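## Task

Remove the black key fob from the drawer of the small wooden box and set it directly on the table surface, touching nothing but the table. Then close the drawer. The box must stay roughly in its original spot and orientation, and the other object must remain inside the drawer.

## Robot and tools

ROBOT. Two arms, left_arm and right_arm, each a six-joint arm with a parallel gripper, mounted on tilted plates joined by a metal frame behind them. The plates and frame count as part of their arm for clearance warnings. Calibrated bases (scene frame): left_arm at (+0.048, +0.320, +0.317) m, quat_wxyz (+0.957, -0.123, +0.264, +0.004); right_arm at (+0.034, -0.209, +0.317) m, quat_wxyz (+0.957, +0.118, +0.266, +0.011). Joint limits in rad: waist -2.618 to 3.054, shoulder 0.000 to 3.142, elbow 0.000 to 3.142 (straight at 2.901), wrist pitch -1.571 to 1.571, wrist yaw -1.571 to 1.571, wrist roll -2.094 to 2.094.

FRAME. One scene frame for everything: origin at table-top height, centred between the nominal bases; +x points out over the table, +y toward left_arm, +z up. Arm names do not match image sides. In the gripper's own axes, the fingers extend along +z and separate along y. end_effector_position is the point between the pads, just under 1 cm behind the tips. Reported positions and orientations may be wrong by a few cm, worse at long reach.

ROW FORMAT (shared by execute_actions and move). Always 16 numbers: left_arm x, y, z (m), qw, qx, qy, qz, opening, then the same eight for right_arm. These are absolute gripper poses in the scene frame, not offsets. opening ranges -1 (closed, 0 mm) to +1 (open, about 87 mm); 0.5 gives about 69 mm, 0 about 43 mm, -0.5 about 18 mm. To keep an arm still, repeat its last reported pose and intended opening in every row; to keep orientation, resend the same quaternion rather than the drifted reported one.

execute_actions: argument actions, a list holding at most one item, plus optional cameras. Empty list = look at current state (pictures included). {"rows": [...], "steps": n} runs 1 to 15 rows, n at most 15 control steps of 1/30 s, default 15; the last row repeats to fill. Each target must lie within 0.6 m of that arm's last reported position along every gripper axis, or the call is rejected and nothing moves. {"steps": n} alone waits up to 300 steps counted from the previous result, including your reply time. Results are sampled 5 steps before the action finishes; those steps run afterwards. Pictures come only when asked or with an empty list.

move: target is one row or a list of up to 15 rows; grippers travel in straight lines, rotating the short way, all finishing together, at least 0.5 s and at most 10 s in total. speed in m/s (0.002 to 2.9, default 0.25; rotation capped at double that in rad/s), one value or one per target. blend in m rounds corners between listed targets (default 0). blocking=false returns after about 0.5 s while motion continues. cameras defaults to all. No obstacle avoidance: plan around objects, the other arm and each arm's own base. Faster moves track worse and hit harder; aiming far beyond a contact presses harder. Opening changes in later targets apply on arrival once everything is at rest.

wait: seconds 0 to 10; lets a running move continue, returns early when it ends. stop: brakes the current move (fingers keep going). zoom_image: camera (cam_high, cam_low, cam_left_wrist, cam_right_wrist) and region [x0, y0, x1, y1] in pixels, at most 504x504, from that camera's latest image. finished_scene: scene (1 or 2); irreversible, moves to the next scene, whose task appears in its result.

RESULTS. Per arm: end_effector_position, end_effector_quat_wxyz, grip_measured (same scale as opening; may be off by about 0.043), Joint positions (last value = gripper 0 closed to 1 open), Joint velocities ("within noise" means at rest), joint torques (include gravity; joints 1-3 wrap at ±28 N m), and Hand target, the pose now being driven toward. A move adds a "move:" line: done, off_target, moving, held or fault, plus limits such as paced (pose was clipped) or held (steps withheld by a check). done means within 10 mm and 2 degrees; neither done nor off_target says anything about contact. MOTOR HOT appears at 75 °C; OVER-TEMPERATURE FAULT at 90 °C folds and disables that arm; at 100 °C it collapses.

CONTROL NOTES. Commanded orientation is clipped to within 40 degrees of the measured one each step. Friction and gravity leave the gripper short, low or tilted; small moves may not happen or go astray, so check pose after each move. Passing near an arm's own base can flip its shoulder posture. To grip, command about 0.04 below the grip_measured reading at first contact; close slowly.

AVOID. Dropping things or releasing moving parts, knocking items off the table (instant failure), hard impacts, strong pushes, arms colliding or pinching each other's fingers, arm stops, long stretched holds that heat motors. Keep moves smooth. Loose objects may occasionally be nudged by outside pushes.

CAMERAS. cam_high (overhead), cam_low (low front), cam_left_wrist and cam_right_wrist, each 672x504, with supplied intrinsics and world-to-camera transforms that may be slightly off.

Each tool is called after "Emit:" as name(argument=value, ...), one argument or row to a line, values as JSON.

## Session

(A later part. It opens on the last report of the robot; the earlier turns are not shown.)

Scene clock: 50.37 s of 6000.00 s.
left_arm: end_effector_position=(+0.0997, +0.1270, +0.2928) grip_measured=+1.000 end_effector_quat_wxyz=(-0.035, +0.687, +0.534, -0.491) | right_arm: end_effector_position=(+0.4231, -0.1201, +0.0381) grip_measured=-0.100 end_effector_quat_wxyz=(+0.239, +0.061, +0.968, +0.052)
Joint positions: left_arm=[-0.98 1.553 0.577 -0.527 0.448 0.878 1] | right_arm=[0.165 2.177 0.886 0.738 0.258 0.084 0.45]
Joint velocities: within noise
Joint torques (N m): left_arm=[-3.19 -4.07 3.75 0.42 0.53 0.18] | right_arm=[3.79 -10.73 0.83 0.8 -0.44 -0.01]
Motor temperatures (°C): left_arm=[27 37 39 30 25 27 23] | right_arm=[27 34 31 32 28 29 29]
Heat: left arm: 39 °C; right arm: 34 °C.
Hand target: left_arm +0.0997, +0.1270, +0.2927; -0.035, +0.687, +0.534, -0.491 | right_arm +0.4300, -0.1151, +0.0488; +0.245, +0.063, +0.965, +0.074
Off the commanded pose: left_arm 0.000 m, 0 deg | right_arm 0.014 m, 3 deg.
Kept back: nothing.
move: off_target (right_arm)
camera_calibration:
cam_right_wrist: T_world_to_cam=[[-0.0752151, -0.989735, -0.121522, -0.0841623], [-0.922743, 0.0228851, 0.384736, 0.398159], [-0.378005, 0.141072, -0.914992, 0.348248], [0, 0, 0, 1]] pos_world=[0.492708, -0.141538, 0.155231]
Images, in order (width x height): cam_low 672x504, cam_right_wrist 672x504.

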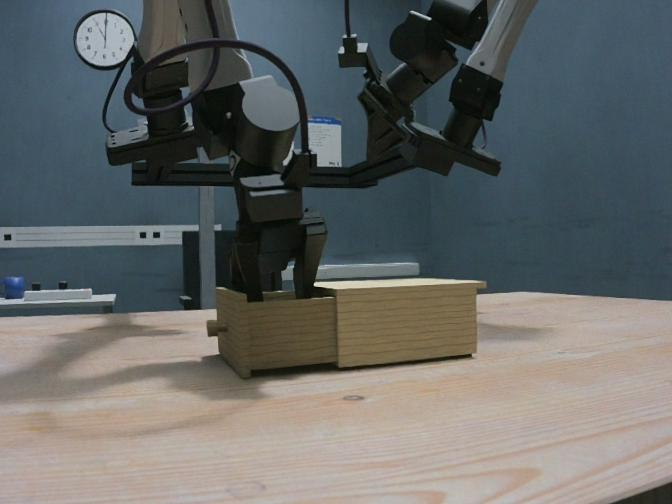

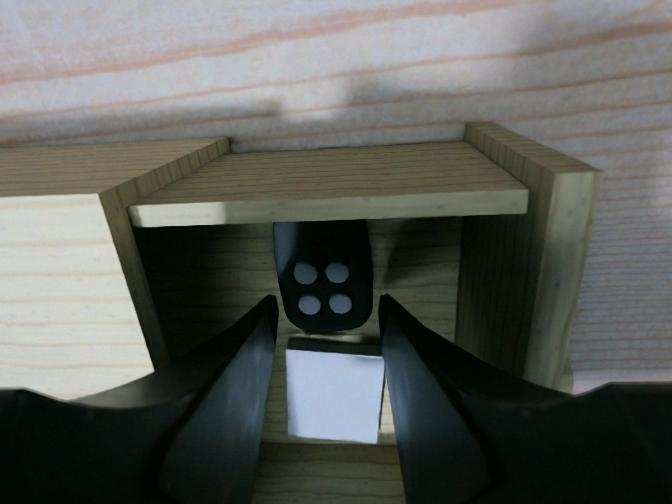

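Emit:
move(
  target=[0.0997, 0.1270, 0.2928, -0.035, 0.687, 0.534, -0.491, 1, 0.437, -0.1125, 0.020, 0.239, 0.061, 0.968, 0.055, -0.10],
  speed=0.1,
  cameras=["cam_right_wrist", "cam_low"],
)

Emit:
zoom_image(
  camera="cam_right_wrist",
  region=[60, 120, 420, 440],
)

Emit:
zoom_image(
  camera="cam_low",
  region=[200, 220, 350, 340],
)

Scene clock: 51.97 s of 6000.00 s.
left_arm: end_effector_position=(+0.0997, +0.1270, +0.2928) grip_measured=+1.000 end_effector_quat_wxyz=(-0.035, +0.687, +0.534, -0.491) | right_arm: end_effector_position=(+0.4366, -0.1243, +0.0299) grip_measured=-0.102 end_effector_quat_wxyz=(+0.241, +0.063, +0.968, +0.040)
Joint positions: left_arm=[-0.98 1.553 0.577 -0.527 0.448 0.878 1] | right_arm=[0.155 2.209 0.953 0.709 0.272 0.074 0.449]
Joint velocities: within noise
Joint torques (N m): left_arm=[-3.25 -4.1 3.73 0.43 0.53 0.18] | right_arm=[4.59 -4.51 4.89 1.07 -0.29 -0.04]
Motor temperatures (°C): left_arm=[27 37 39 30 25 27 23] | right_arm=[27 35 31 32 28 29 29]
Heat: left arm: 39 °C; right arm: 35 °C.
Hand target: left_arm +0.0997, +0.1270, +0.2927; -0.035, +0.687, +0.534, -0.491 | right_arm +0.4363, -0.1129, +0.0208; +0.239, +0.061, +0.968, +0.055
Off the commanded pose: left_arm 0.000 m, 0 deg | right_arm 0.015 m, 2 deg.
Kept back: nothing.
move: off_target (right_arm)
camera_calibration:
cam_right_wrist: T_world_to_cam=[[-0.0837415, -0.991454, -0.100034, -0.0854363], [-0.923553, 0.0395217, 0.381429, 0.416335], [-0.374215, 0.124328, -0.91897, 0.342804], [0, 0, 0, 1]] pos_world=[0.505635, -0.14378, 0.147678]
Images, in order (width x height): cam_low 672x504, cam_right_wrist 672x504.

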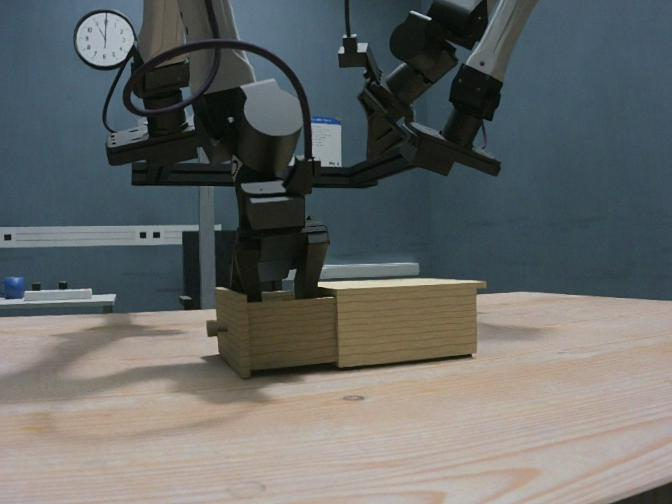

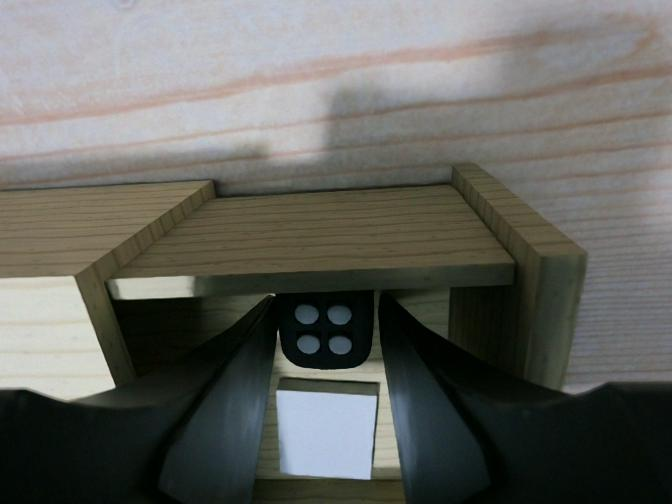

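Scaled by 1.400 from the camera's 672x504 image, which has a finer 960x720 frame.

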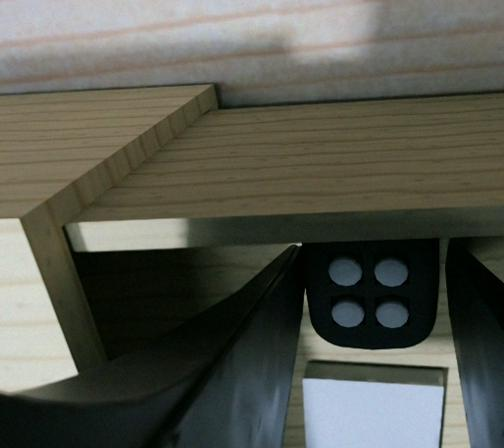

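Scaled by 3.360 from the camera's 672x504 image, which has a finer 960x720 frame.

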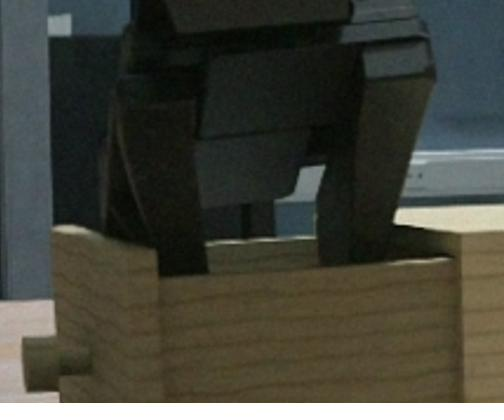

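Emit:
move(
  target=[0.0997, 0.1270, 0.2928, -0.035, 0.687, 0.534, -0.491, 1, 0.436, -0.1095, 0.0115, 0.239, 0.061, 0.968, 0.055, -0.10],
  speed=0.1,
  cameras=["cam_right_wrist", "cam_low"],
)

Emit:
zoom_image(
  camera="cam_right_wrist",
  region=[220, 260, 420, 420],
)

Scene clock: 53.70 s of 6000.00 s.
left_arm: end_effector_position=(+0.0997, +0.1270, +0.2928) grip_measured=+1.000 end_effector_quat_wxyz=(-0.035, +0.687, +0.534, -0.491) | right_arm: end_effector_position=(+0.4365, -0.1248, +0.0286) grip_measured=-0.103 end_effector_quat_wxyz=(+0.241, +0.064, +0.968, +0.038)
Joint positions: left_arm=[-0.98 1.553 0.577 -0.527 0.448 0.878 1] | right_arm=[0.155 2.214 0.957 0.709 0.278 0.074 0.449]
Joint velocities: within noise
Joint torques (N m): left_arm=[-3.21 -4.08 3.74 0.43 0.53 0.18] | right_arm=[4.74 -2.4 6.02 1.25 -0.34 -0.05]
Motor temperatures (°C): left_arm=[27 37 39 30 25 27 23] | right_arm=[27 35 31 32 28 29 29]
Heat: left arm: 39 °C; right arm: 35 °C.
Hand target: left_arm +0.0997, +0.1270, +0.2927; -0.035, +0.687, +0.534, -0.491 | right_arm +0.4346, -0.1102, +0.0134; +0.239, +0.061, +0.968, +0.055
Off the commanded pose: left_arm 0.000 m, 0 deg | right_arm 0.023 m, 2 deg.
Kept back: nothing.
move: off_target (right_arm)
camera_calibration:
cam_right_wrist: T_world_to_cam=[[-0.0861109, -0.991733, -0.0951344, -0.0852253], [-0.922883, 0.0434285, 0.382624, 0.416977], [-0.37533, 0.120746, -0.918993, 0.341706], [0, 0, 0, 1]] pos_world=[0.505735, -0.143889, 0.146372]
Images, in order (width x height): cam_low 672x504, cam_right_wrist 672x504.

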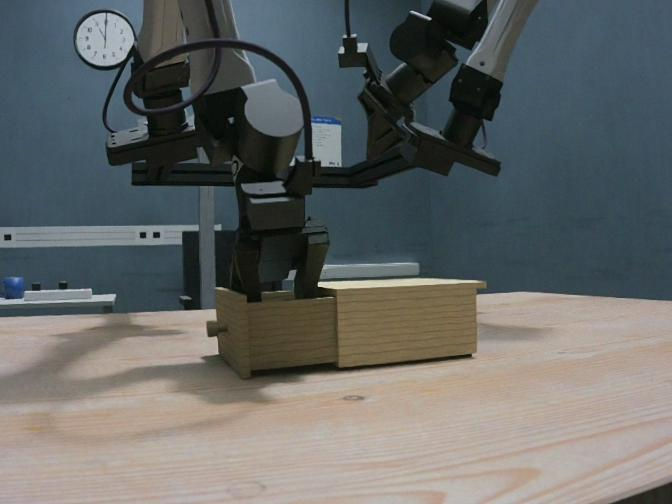

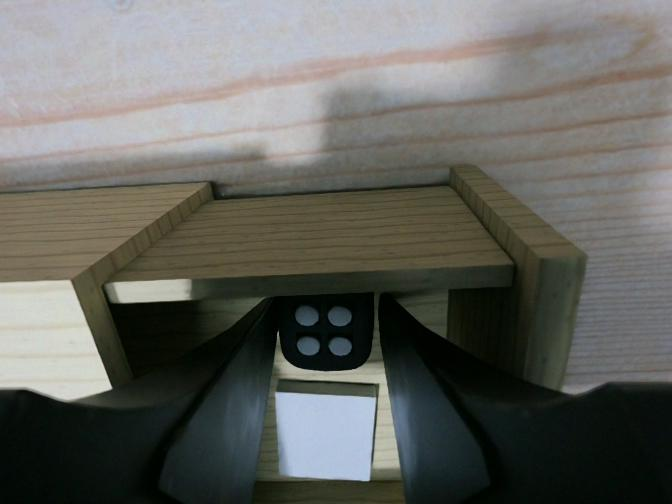

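Scaled by 2.520 from the camera's 672x504 image, which has a finer 960x720 frame.

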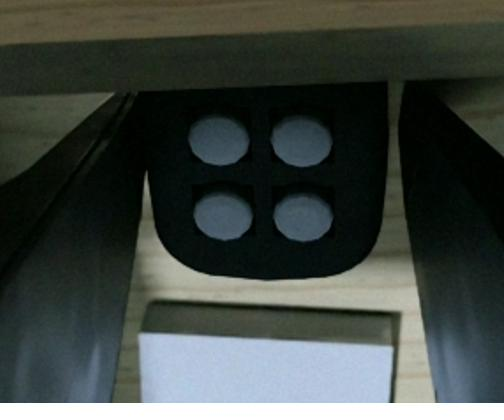

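Emit:
move(
  target=[0.0997, 0.1270, 0.2928, -0.035, 0.687, 0.534, -0.491, 1, 0.436, -0.1125, 0.0135, 0.239, 0.061, 0.968, 0.055, -0.34],
  speed=0.1,
  cameras=["cam_right_wrist"],
)

Emit:
zoom_image(
  camera="cam_right_wrist",
  region=[220, 260, 420, 420],
)

Scene clock: 54.93 s of 6000.00 s.
left_arm: end_effector_position=(+0.0997, +0.1270, +0.2928) grip_measured=+1.000 end_effector_quat_wxyz=(-0.035, +0.687, +0.534, -0.491) | right_arm: end_effector_position=(+0.4378, -0.1256, +0.0278) grip_measured=-0.175 end_effector_quat_wxyz=(+0.243, +0.062, +0.967, +0.035)
Joint positions: left_arm=[-0.98 1.553 0.577 -0.527 0.448 0.878 1] | right_arm=[0.155 2.218 0.961 0.714 0.283 0.068 0.412]
Joint velocities: within noise
Joint torques (N m): left_arm=[-3.21 -4.11 3.73 0.43 0.54 0.18] | right_arm=[4.3 -3.59 5.03 1.16 -0.41 -0.02]
Motor temperatures (°C): left_arm=[27 37 39 30 25 27 23] | right_arm=[27 35 31 32 28 29 29]
Heat: left arm: 39 °C; right arm: 35 °C.
Hand target: left_arm +0.0997, +0.1270, +0.2927; -0.035, +0.687, +0.534, -0.491 | right_arm +0.4350, -0.1131, +0.0149; +0.239, +0.061, +0.968, +0.055
Off the commanded pose: left_arm 0.000 m, 0 deg | right_arm 0.019 m, 2 deg.
Kept back: nothing.
move: off_target (right_arm)
camera_calibration:
cam_right_wrist: T_world_to_cam=[[-0.0839274, -0.99252, -0.0886593, -0.0871884], [-0.924463, 0.0443455, 0.378685, 0.419386], [-0.37192, 0.113744, -0.921269, 0.339198], [0, 0, 0, 1]] pos_world=[0.506543, -0.143716, 0.145947]
Images, in order (width x height): cam_right_wrist 672x504.

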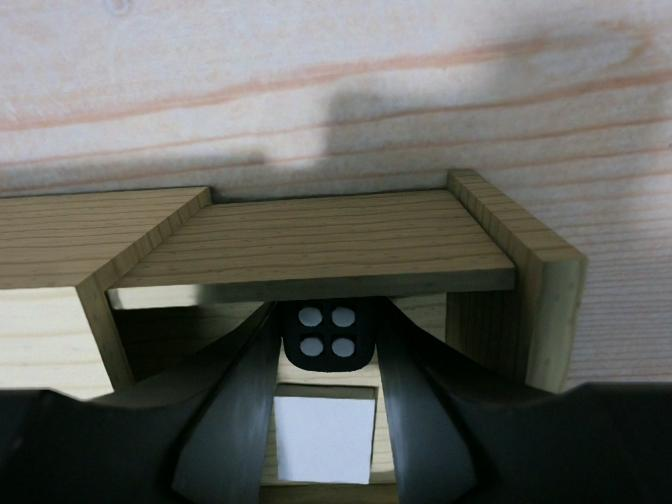

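Scaled by 2.520 from the camera's 672x504 image, which has a finer 960x720 frame.

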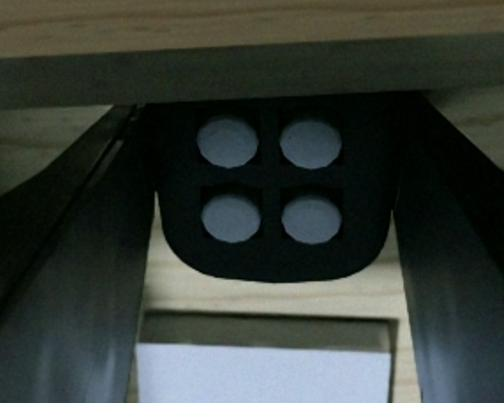

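Emit:
move(
  target=[
    [0.0997, 0.1270, 0.2928, -0.035, 0.687, 0.534, -0.491, 1, 0.436, -0.120, 0.125, 0.241, 0.062, 0.967, 0.045, -0.34],
    [0.0997, 0.1270, 0.2928, -0.035, 0.687, 0.534, -0.491, 1, 0.455, -0.280, 0.125, 0.241, 0.062, 0.967, 0.045, -0.34],
    [0.0997, 0.1270, 0.2928, -0.035, 0.687, 0.534, -0.491, 1, 0.455, -0.285, 0.035, 0.241, 0.062, 0.967, 0.045, -0.34],
  ],
  speed=[0.2, 0.3, 0.2],
  blend=[0.02, 0.03, 0],
  cameras=["all"],
)

Emit:
zoom_image(
  camera="cam_low",
  region=[60, 240, 400, 440],
)

Emit:
zoom_image(
  camera="cam_high",
  region=[260, 270, 430, 380],
)

Scene clock: 57.97 s of 6000.00 s.
left_arm: end_effector_position=(+0.0997, +0.1270, +0.2928) grip_measured=+1.000 end_effector_quat_wxyz=(-0.035, +0.687, +0.534, -0.491) | right_arm: end_effector_position=(+0.4487, -0.2815, +0.0372) grip_measured=-0.174 end_effector_quat_wxyz=(+0.229, +0.065, +0.970, +0.046)
Joint positions: left_arm=[-0.98 1.553 0.577 -0.527 0.448 0.878 1] | right_arm=[-0.253 2.056 0.992 0.512 -0.084 -0.128 0.413]
Joint velocities: within noise
Joint torques (N m): left_arm=[-3.22 -4.07 3.73 0.42 0.53 0.19] | right_arm=[0.65 -7.38 3.73 1.19 -0.18 -0.26]
Motor temperatures (°C): left_arm=[27 37 39 30 25 27 23] | right_arm=[27 35 31 32 28 29 29]
Heat: left arm: 39 °C; right arm: 35 °C.
Hand target: left_arm +0.0997, +0.1270, +0.2927; -0.035, +0.687, +0.534, -0.491 | right_arm +0.4549, -0.2851, +0.0352; +0.241, +0.062, +0.967, +0.045
Off the commanded pose: left_arm 0.000 m, 0 deg | right_arm 0.008 m, 1 deg.
Kept back: nothing.
move: done
camera_calibration:
cam_right_wrist: T_world_to_cam=[[-0.0870241, -0.99003, -0.11076, -0.237277], [-0.913952, 0.0351054, 0.404302, 0.424541], [-0.396383, 0.136413, -0.907894, 0.386497], [0, 0, 0, 1]] pos_world=[0.520562, -0.302539, 0.152975]

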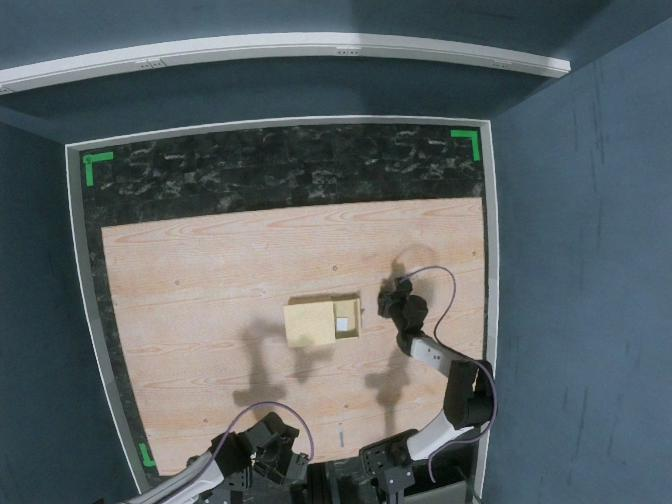

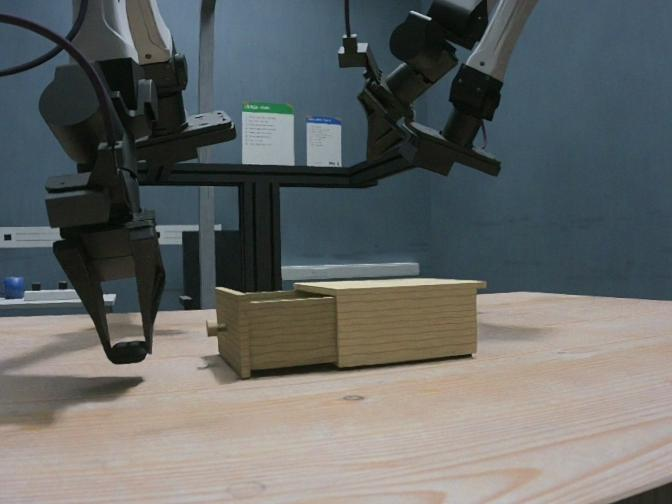

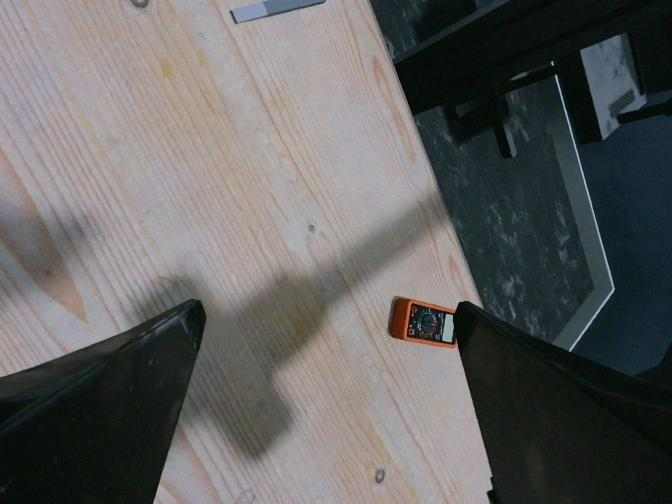

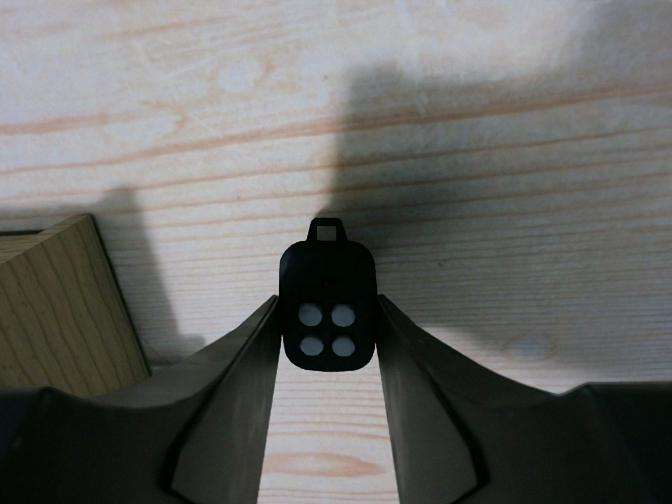

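Scaled by 1.482 from the camera's 672x504 image, which has a finer 960x720 frame.

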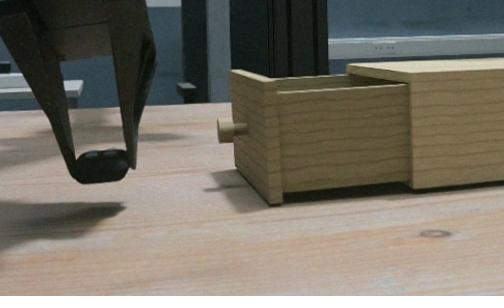

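Scaled by 2.965 from the camera's 672x504 image, which has a finer 960x720 frame.

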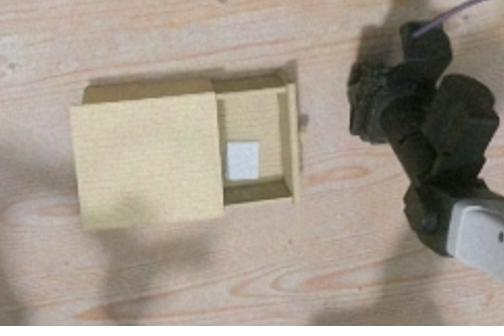

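Emit:
move(
  target=[0.0997, 0.1270, 0.2928, -0.035, 0.687, 0.534, -0.491, 1, 0.455, -0.286, 0.010, 0.241, 0.062, 0.967, 0.045, -0.34],
  speed=0.1,
  cameras=["cam_low", "cam_right_wrist"],
)

Emit:
zoom_image(
  camera="cam_low",
  region=[40, 280, 240, 420],
)

Scene clock: 59.10 s of 6000.00 s.
left_arm: end_effector_position=(+0.0997, +0.1270, +0.2928) grip_measured=+1.000 end_effector_quat_wxyz=(-0.035, +0.687, +0.534, -0.491) | right_arm: end_effector_position=(+0.4539, -0.2824, +0.0186) grip_measured=-0.174 end_effector_quat_wxyz=(+0.236, +0.065, +0.969, +0.046)
Joint positions: left_arm=[-0.98 1.553 0.577 -0.527 0.448 0.878 1] | right_arm=[-0.259 2.134 1.042 0.554 -0.093 -0.132 0.413]
Joint velocities: within noise
Joint torques (N m): left_arm=[-3.21 -4.08 3.75 0.43 0.54 0.19] | right_arm=[0.4 -6.16 3.82 1.24 -0.21 -0.27]
Motor temperatures (°C): left_arm=[27 37 39 30 25 27 23] | right_arm=[26 35 31 32 28 29 29]
Heat: left arm: 39 °C; right arm: 35 °C.
Hand target: left_arm +0.0997, +0.1270, +0.2927; -0.035, +0.687, +0.534, -0.491 | right_arm +0.4546, -0.2861, +0.0104; +0.241, +0.062, +0.968, +0.045
Off the commanded pose: left_arm 0.000 m, 0 deg | right_arm 0.009 m, 1 deg.
Kept back: nothing.
move: done
camera_calibration:
cam_right_wrist: T_world_to_cam=[[-0.0846748, -0.990096, -0.111983, -0.240883], [-0.919649, 0.0344007, 0.391232, 0.439536], [-0.383505, 0.136112, -0.913454, 0.366048], [0, 0, 0, 1]] pos_world=[0.524203, -0.303441, 0.135433]
Images, in order (width x height): cam_low 672x504, cam_right_wrist 672x504.

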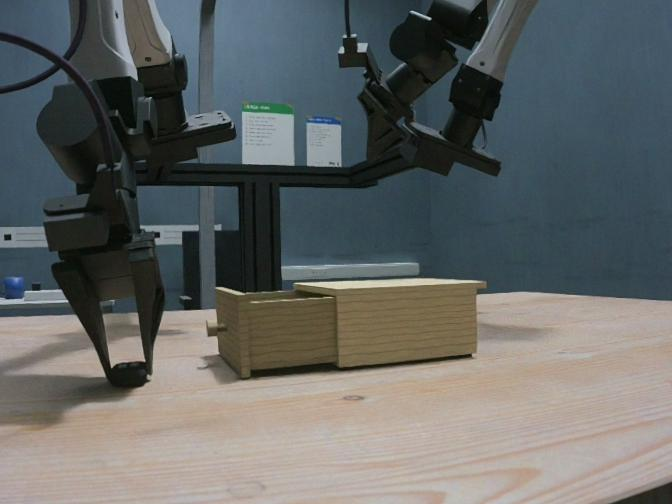

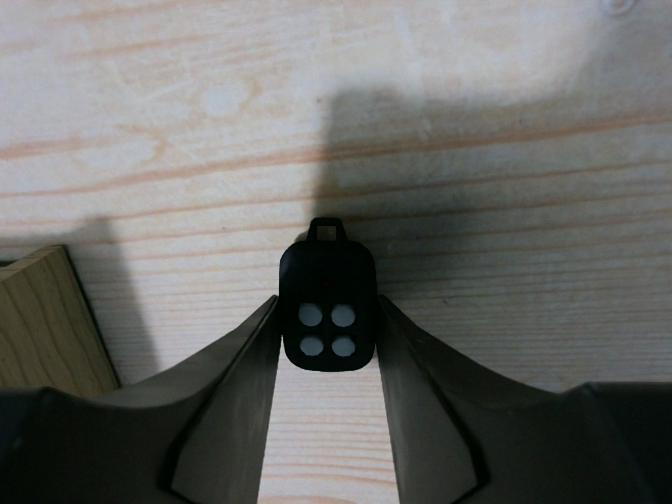

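Scaled by 2.520 from the camera's 672x504 image, which has a finer 960x720 frame.

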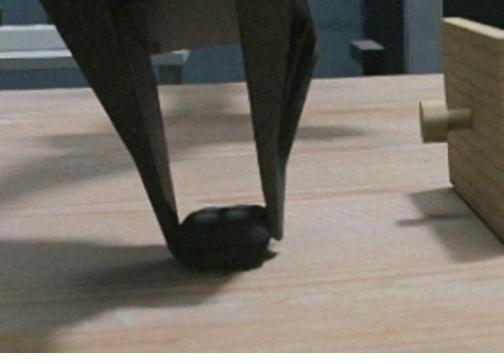

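Emit:
move(
  target=[
    [0.0997, 0.1270, 0.2928, -0.035, 0.687, 0.534, -0.491, 1, 0.455, -0.286, 0.004, 0.241, 0.062, 0.967, 0.045, -0.34],
    [0.0997, 0.1270, 0.2928, -0.035, 0.687, 0.534, -0.491, 1, 0.455, -0.286, 0.004, 0.241, 0.062, 0.967, 0.045, 0.05],
    [0.0997, 0.1270, 0.2928, -0.035, 0.687, 0.534, -0.491, 1, 0.450, -0.282, 0.075, 0.241, 0.062, 0.967, 0.045, 0.05],
  ],
  speed=[0.06, 0.1, 0.25],
  cameras=["cam_low", "cam_right_wrist", "cam_high"],
)

Emit:
zoom_image(
  camera="cam_low",
  region=[40, 260, 360, 420],
)

Emit:
zoom_image(
  camera="cam_high",
  region=[260, 270, 430, 380],
)

Scene clock: 63.83 s of 6000.00 s.
left_arm: end_effector_position=(+0.0997, +0.1270, +0.2928) grip_measured=+1.000 end_effector_quat_wxyz=(-0.035, +0.687, +0.534, -0.491) | right_arm: end_effector_position=(+0.4425, -0.2818, +0.0637) grip_measured=+0.050 end_effector_quat_wxyz=(+0.230, +0.064, +0.970, +0.049)
Joint positions: left_arm=[-0.98 1.553 0.577 -0.527 0.448 0.878 1] | right_arm=[-0.255 1.946 0.921 0.473 -0.093 -0.131 0.525]
Joint velocities: within noise
Joint torques (N m): left_arm=[-3.19 -4.1 3.79 0.43 0.53 0.17] | right_arm=[2.1 -11.07 2.02 0.95 0 -0.13]
Motor temperatures (°C): left_arm=[27 37 39 30 25 27 23] | right_arm=[26 35 31 33 28 29 29]
Heat: left arm: 39 °C; right arm: 35 °C.
Hand target: left_arm +0.0997, +0.1270, +0.2927; -0.035, +0.687, +0.534, -0.491 | right_arm +0.4499, -0.2819, +0.0746; +0.241, +0.062, +0.967, +0.045
Off the commanded pose: left_arm 0.000 m, 0 deg | right_arm 0.014 m, 1 deg.
Kept back: nothing.
move: off_target (right_arm); target 2's new opening was sent with right_arm's hand 0.015 m and 1 deg from that target
camera_calibration:
cam_right_wrist: T_world_to_cam=[[-0.0818356, -0.989768, -0.116885, -0.23697], [-0.914902, 0.0280897, 0.402697, 0.406733], [-0.395294, 0.139893, -0.90784, 0.408629], [0, 0, 0, 1]] pos_world=[0.514257, -0.303135, 0.179481]
Images, in order (width x height): cam_high 672x504, cam_low 672x504, cam_right_wrist 672x504.

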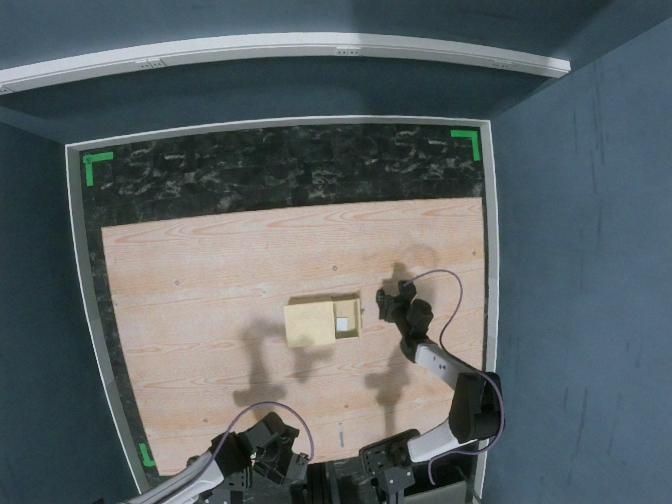

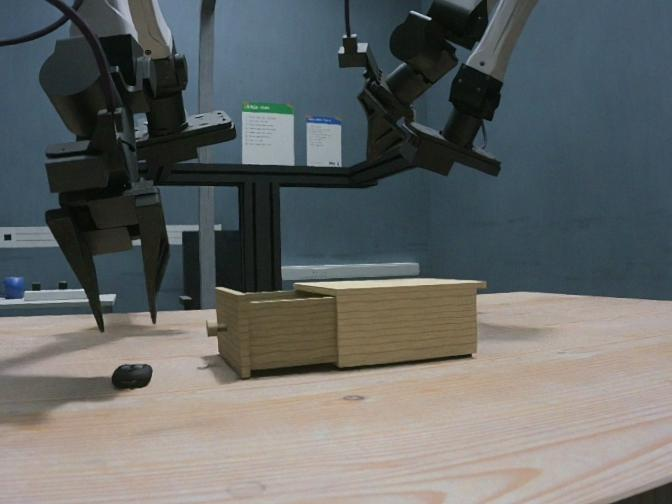

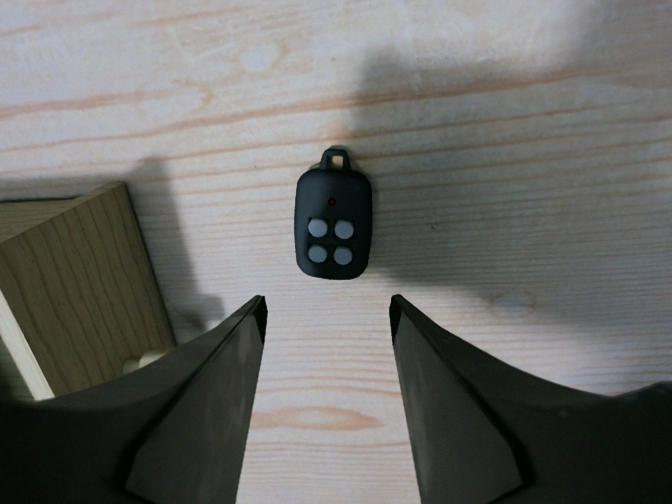

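Scaled by 1.575 from the camera's 672x504 image, which has a finer 960x720 frame.

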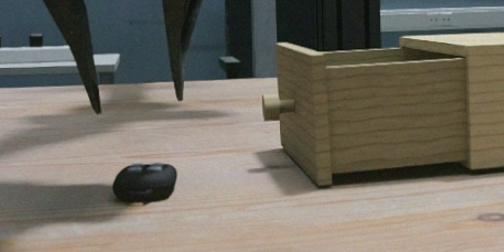

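Scaled by 2.965 from the camera's 672x504 image, which has a finer 960x720 frame.

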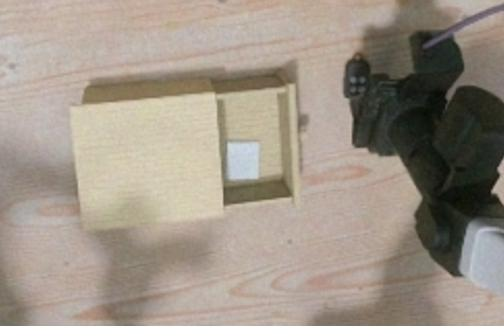

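Emit:
move(
  target=[
    [0.0997, 0.1270, 0.2928, -0.035, 0.687, 0.534, -0.491, 1, 0.390, -0.228, 0.043, 0.1695, 0.0376, 0.9615, 0.2131, -1],
    [0.0997, 0.1270, 0.2928, -0.035, 0.687, 0.534, -0.491, 1, 0.390, -0.085, 0.043, 0.1695, 0.0376, 0.9615, 0.2131, -1],
  ],
  speed=[0.25, 0.1],
  cameras=["all"],
)

Emit:
zoom_image(
  camera="cam_low",
  region=[180, 230, 520, 420],
)

Emit:
zoom_image(
  camera="cam_high",
  region=[260, 270, 430, 380],
)

Scene clock: 67.53 s of 6000.00 s.
left_arm: end_effector_position=(+0.0997, +0.1270, +0.2928) grip_measured=+1.000 end_effector_quat_wxyz=(-0.035, +0.687, +0.534, -0.491) | right_arm: end_effector_position=(+0.3827, -0.1025, +0.0411) grip_measured=-0.973 end_effector_quat_wxyz=(+0.158, +0.039, +0.968, +0.189)
Joint positions: left_arm=[-0.98 1.553 0.577 -0.527 0.448 0.878 1] | right_arm=[0.078 2.136 0.851 0.581 -0.094 0.075 0.013]
Joint velocities: within noise
Joint torques (N m): left_arm=[-3.22 -4.1 3.78 0.42 0.53 0.19] | right_arm=[5.76 -6 2.73 1.06 -0.52 -0.02]
Motor temperatures (°C): left_arm=[27 37 39 30 25 27 23] | right_arm=[26 35 31 32 28 29 29]
Heat: left arm: 39 °C; right arm: 35 °C.
Hand target: left_arm +0.0997, +0.1270, +0.2927; -0.035, +0.687, +0.534, -0.491 | right_arm +0.3895, -0.0853, +0.0438; +0.169, +0.037, +0.962, +0.213
Off the commanded pose: left_arm 0.000 m, 0 deg | right_arm 0.019 m, 3 deg.
Kept back: nothing.
move: off_target (right_arm)
camera_calibration:
cam_right_wrist: T_world_to_cam=[[0.00394885, -0.927684, -0.373345, -0.0830208], [-0.851382, -0.198953, 0.485352, 0.305206], [-0.524531, 0.315942, -0.7906, 0.402099], [0, 0, 0, 1]] pos_world=[0.471088, -0.143336, 0.138772]

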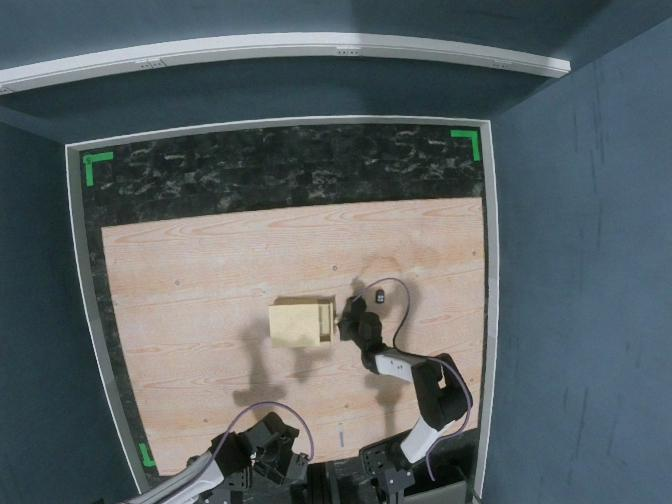

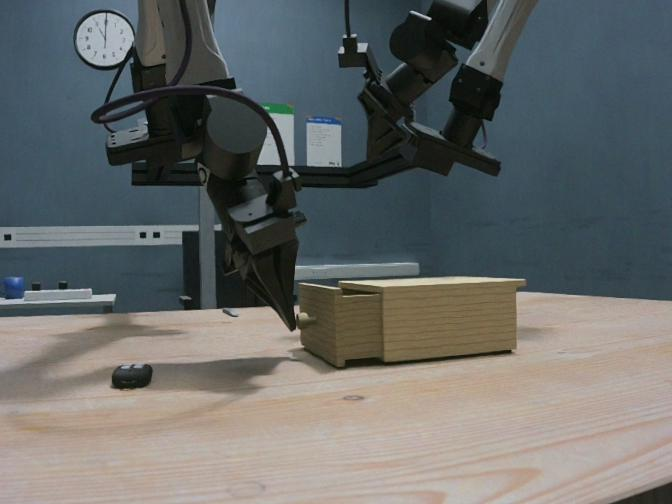

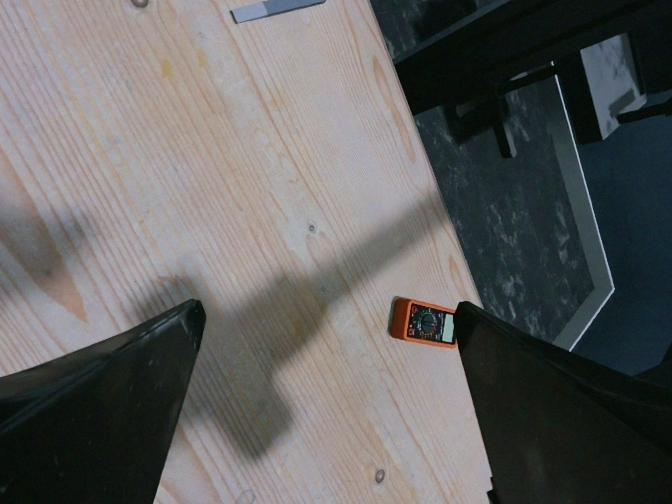

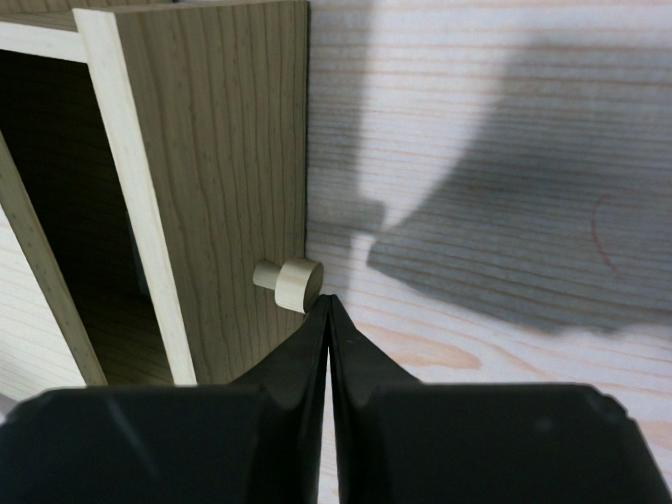

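Scaled by 1.482 from the camera's 672x504 image, which has a finer 960x720 frame.

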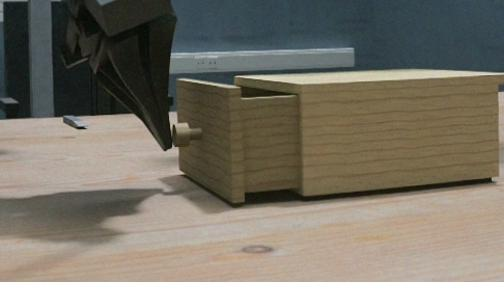

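Scaled by 2.965 from the camera's 672x504 image, which has a finer 960x720 frame.

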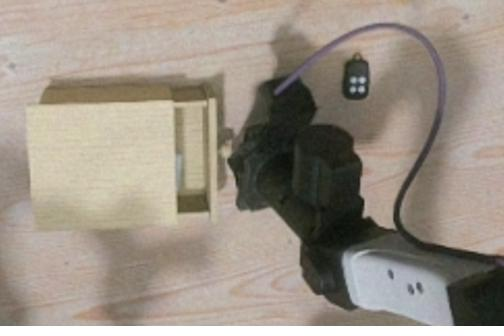

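Emit:
move(
  target=[
    [0.33, 0.215, 0.19, 0.1695, -0.0376, 0.9615, -0.2131, -1, 0.3827, -0.1025, 0.0411, 0.158, 0.039, 0.968, 0.189, -1],
    [0.392, 0.205, 0.055, 0.1695, -0.0376, 0.9615, -0.2131, -1, 0.3827, -0.1025, 0.0411, 0.158, 0.039, 0.968, 0.189, -1],
  ],
  speed=[0.5, 0.25],
  blend=[0.04, 0],
  cameras=["all"],
)

Emit:
zoom_image(
  camera="cam_low",
  region=[260, 200, 620, 420],
)

Emit:
zoom_image(
  camera="cam_high",
  region=[230, 270, 400, 380],
)

Scene clock: 74.97 s of 6000.00 s.
left_arm: end_effector_position=(+0.3896, +0.2046, +0.0580) grip_measured=-0.993 end_effector_quat_wxyz=(+0.165, -0.040, +0.963, -0.209) | right_arm: end_effector_position=(+0.3825, -0.1031, +0.0408) grip_measured=-0.973 end_effector_quat_wxyz=(+0.157, +0.041, +0.969, +0.187)
Joint positions: left_arm=[-0.125 2.096 0.789 0.612 0.11 -0.086 0.003] | right_arm=[0.078 2.136 0.851 0.58 -0.09 0.078 0.013]
Joint velocities: within noise
Joint torques (N m): left_arm=[-2.29 -7.28 1.76 1.45 0.35 0.28] | right_arm=[3.33 -7.39 1.2 0.78 -0.28 -0.22]
Motor temperatures (°C): left_arm=[27 38 39 30 25 27 23] | right_arm=[26 35 31 32 28 29 29]
Heat: left arm: 39 °C; right arm: 35 °C.
Hand target: left_arm +0.3919, +0.2051, +0.0550; +0.169, -0.038, +0.962, -0.213 | right_arm +0.3827, -0.1025, +0.0411; +0.158, +0.039, +0.968, +0.189
Off the commanded pose: left_arm 0.004 m, 1 deg | right_arm 0.001 m, 0 deg.
Kept back: nothing.
move: done
camera_calibration:
cam_left_wrist: T_world_to_cam=[[0.00985685, -0.91421, 0.405121, 0.157681], [-0.873319, 0.189462, 0.448795, 0.300153], [-0.487048, -0.358224, -0.79653, 0.450156], [0, 0, 0, 1]] pos_world=[0.479823, 0.248543, 0.159976]
cam_right_wrist: T_world_to_cam=[[-0.000330202, -0.92881, -0.370556, -0.0822152], [-0.851143, -0.194256, 0.487668, 0.305395], [-0.524934, 0.315557, -0.790486, 0.402118], [0, 0, 0, 1]] pos_world=[0.470993, -0.143928, 0.138472]

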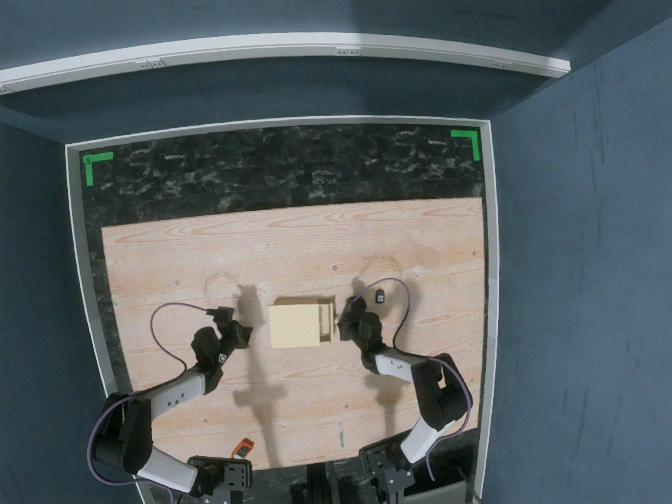

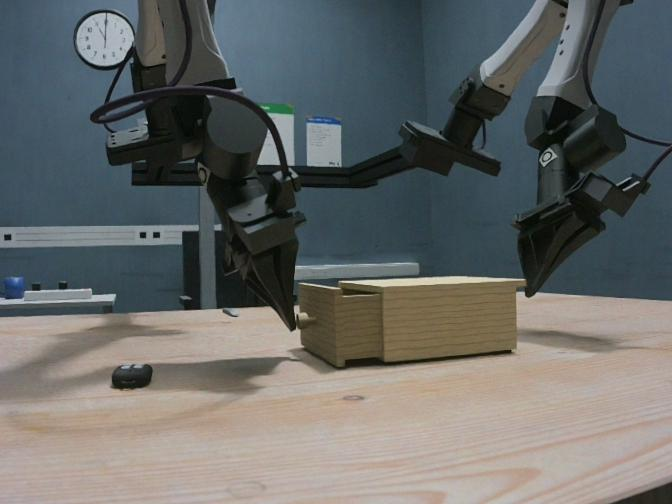

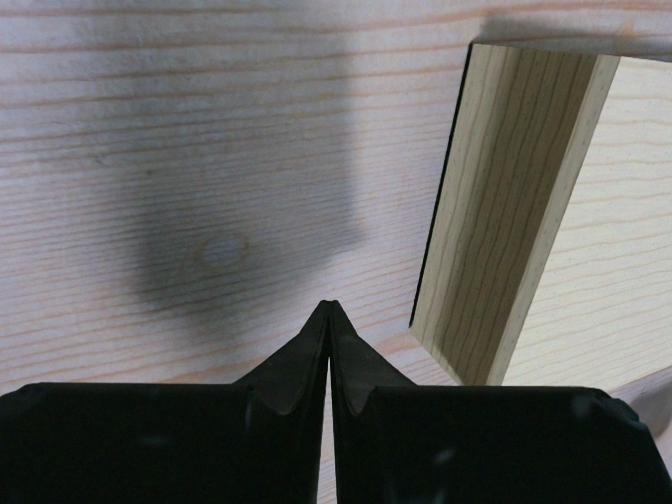

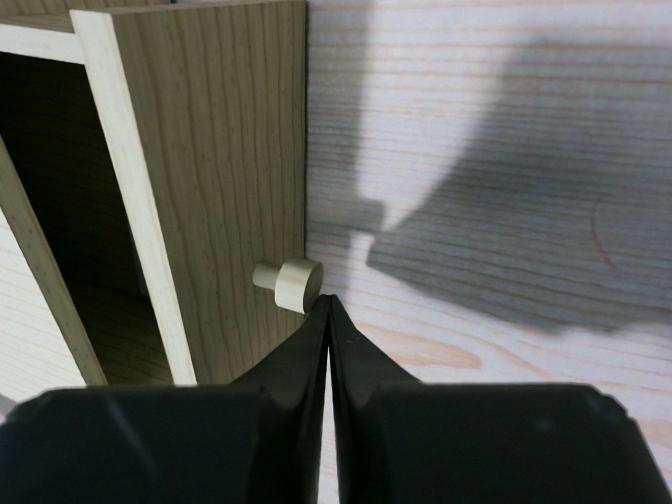

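Scaled by 1.400 from the camera's 672x504 image, which has a finer 960x720 frame.

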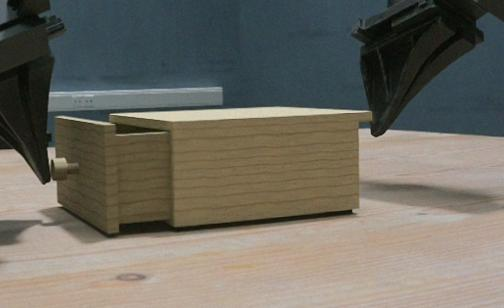

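Scaled by 2.965 from the camera's 672x504 image, which has a finer 960x720 frame.

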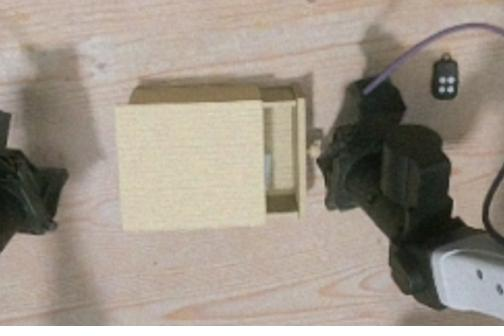

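Emit:
move(
  target=[
    [0.392, 0.138, 0.044, 0.1695, -0.0376, 0.9615, -0.2131, -1, 0.3827, -0.1025, 0.0411, 0.158, 0.039, 0.968, 0.189, -1],
    [0.392, 0.092, 0.044, 0.1695, -0.0376, 0.9615, -0.2131, -1, 0.385, -0.088, 0.0411, 0.158, 0.039, 0.968, 0.189, -1],
  ],
  speed=[0.2, 0.08],
  cameras=["all"],
)

Emit:
zoom_image(
  camera="cam_low",
  region=[240, 200, 600, 420],
)

Emit:
zoom_image(
  camera="cam_high",
  region=[230, 270, 400, 380],
)

Scene clock: 77.63 s of 6000.00 s.
left_arm: end_effector_position=(+0.3948, +0.1304, +0.0384) grip_measured=-0.993 end_effector_quat_wxyz=(+0.173, -0.040, +0.971, -0.158) | right_arm: end_effector_position=(+0.3838, -0.1102, +0.0380) grip_measured=-0.973 end_effector_quat_wxyz=(+0.158, +0.045, +0.974, +0.158)
Joint positions: left_arm=[-0.356 2.281 0.95 0.633 -0.172 -0.213 0.003] | right_arm=[0.085 2.136 0.855 0.576 -0.025 0.082 0.013]
Joint velocities: within noise
Joint torques (N m): left_arm=[-8.68 -6.57 3.41 1.52 0.85 -0.26] | right_arm=[6.52 -6.37 2.52 0.8 -0.55 0.07]
Motor temperatures (°C): left_arm=[27 38 38 30 25 27 23] | right_arm=[26 35 31 32 28 29 29]
Heat: left arm: 38 °C; right arm: 35 °C.
Hand target: left_arm +0.3905, +0.0941, +0.0463; +0.168, -0.037, +0.962, -0.212 | right_arm +0.3844, -0.0887, +0.0418; +0.158, +0.039, +0.969, +0.189
Off the commanded pose: left_arm 0.039 m, 6 deg | right_arm 0.022 m, 4 deg.
Kept back: nothing.
move: off_target (left_arm, right_arm)
camera_calibration:
cam_left_wrist: T_world_to_cam=[[0.0245733, -0.950823, 0.30876, 0.100487], [-0.880383, 0.125742, 0.45729, 0.338354], [-0.473626, -0.283064, -0.833998, 0.396774], [0, 0, 0, 1]] pos_world=[0.483334, 0.165312, 0.145157]
cam_right_wrist: T_world_to_cam=[[-0.0180886, -0.947896, -0.318066, -0.087259], [-0.852197, -0.151757, 0.500729, 0.31101], [-0.522908, 0.280113, -0.805049, 0.39866], [0, 0, 0, 1]] pos_world=[0.471926, -0.147184, 0.137455]

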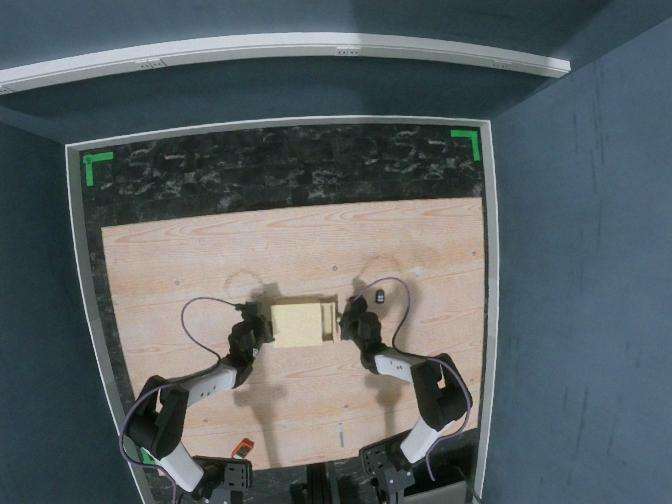

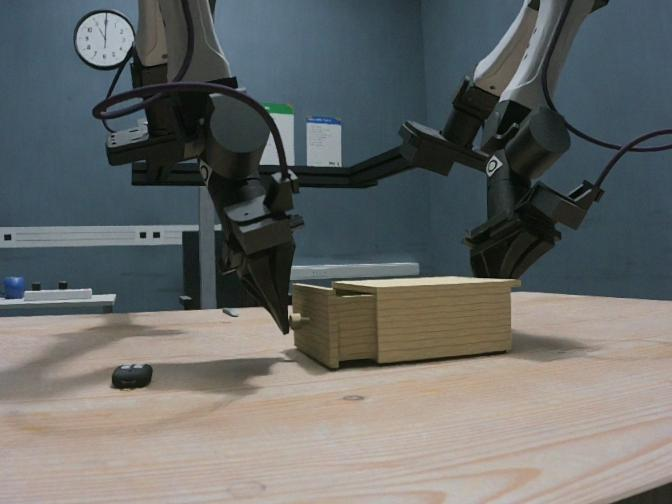

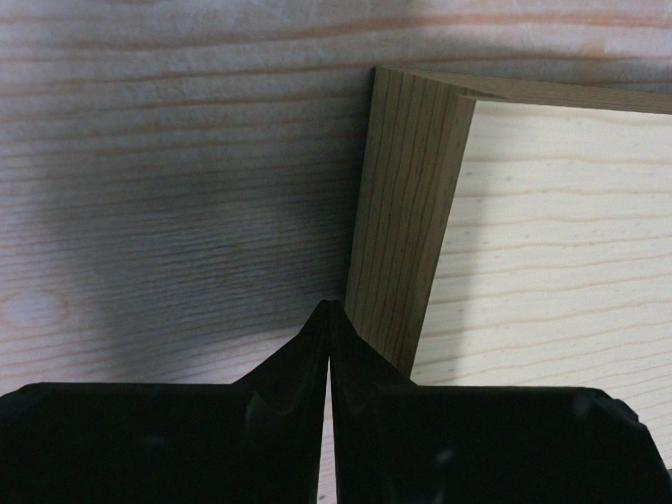

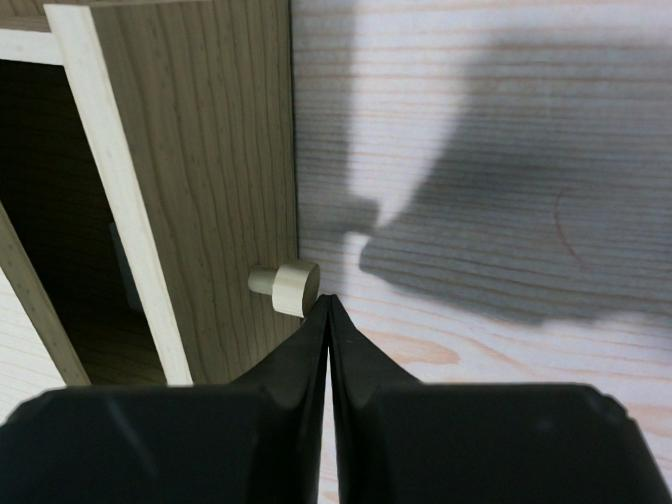

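Scaled by 1.400 from the camera's 672x504 image, which has a finer 960x720 frame.

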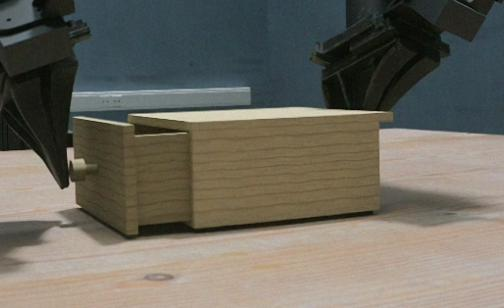

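Scaled by 2.965 from the camera's 672x504 image, which has a finer 960x720 frame.

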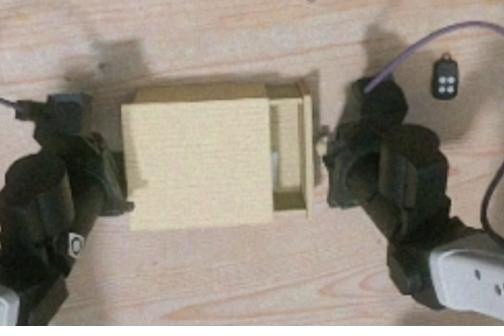

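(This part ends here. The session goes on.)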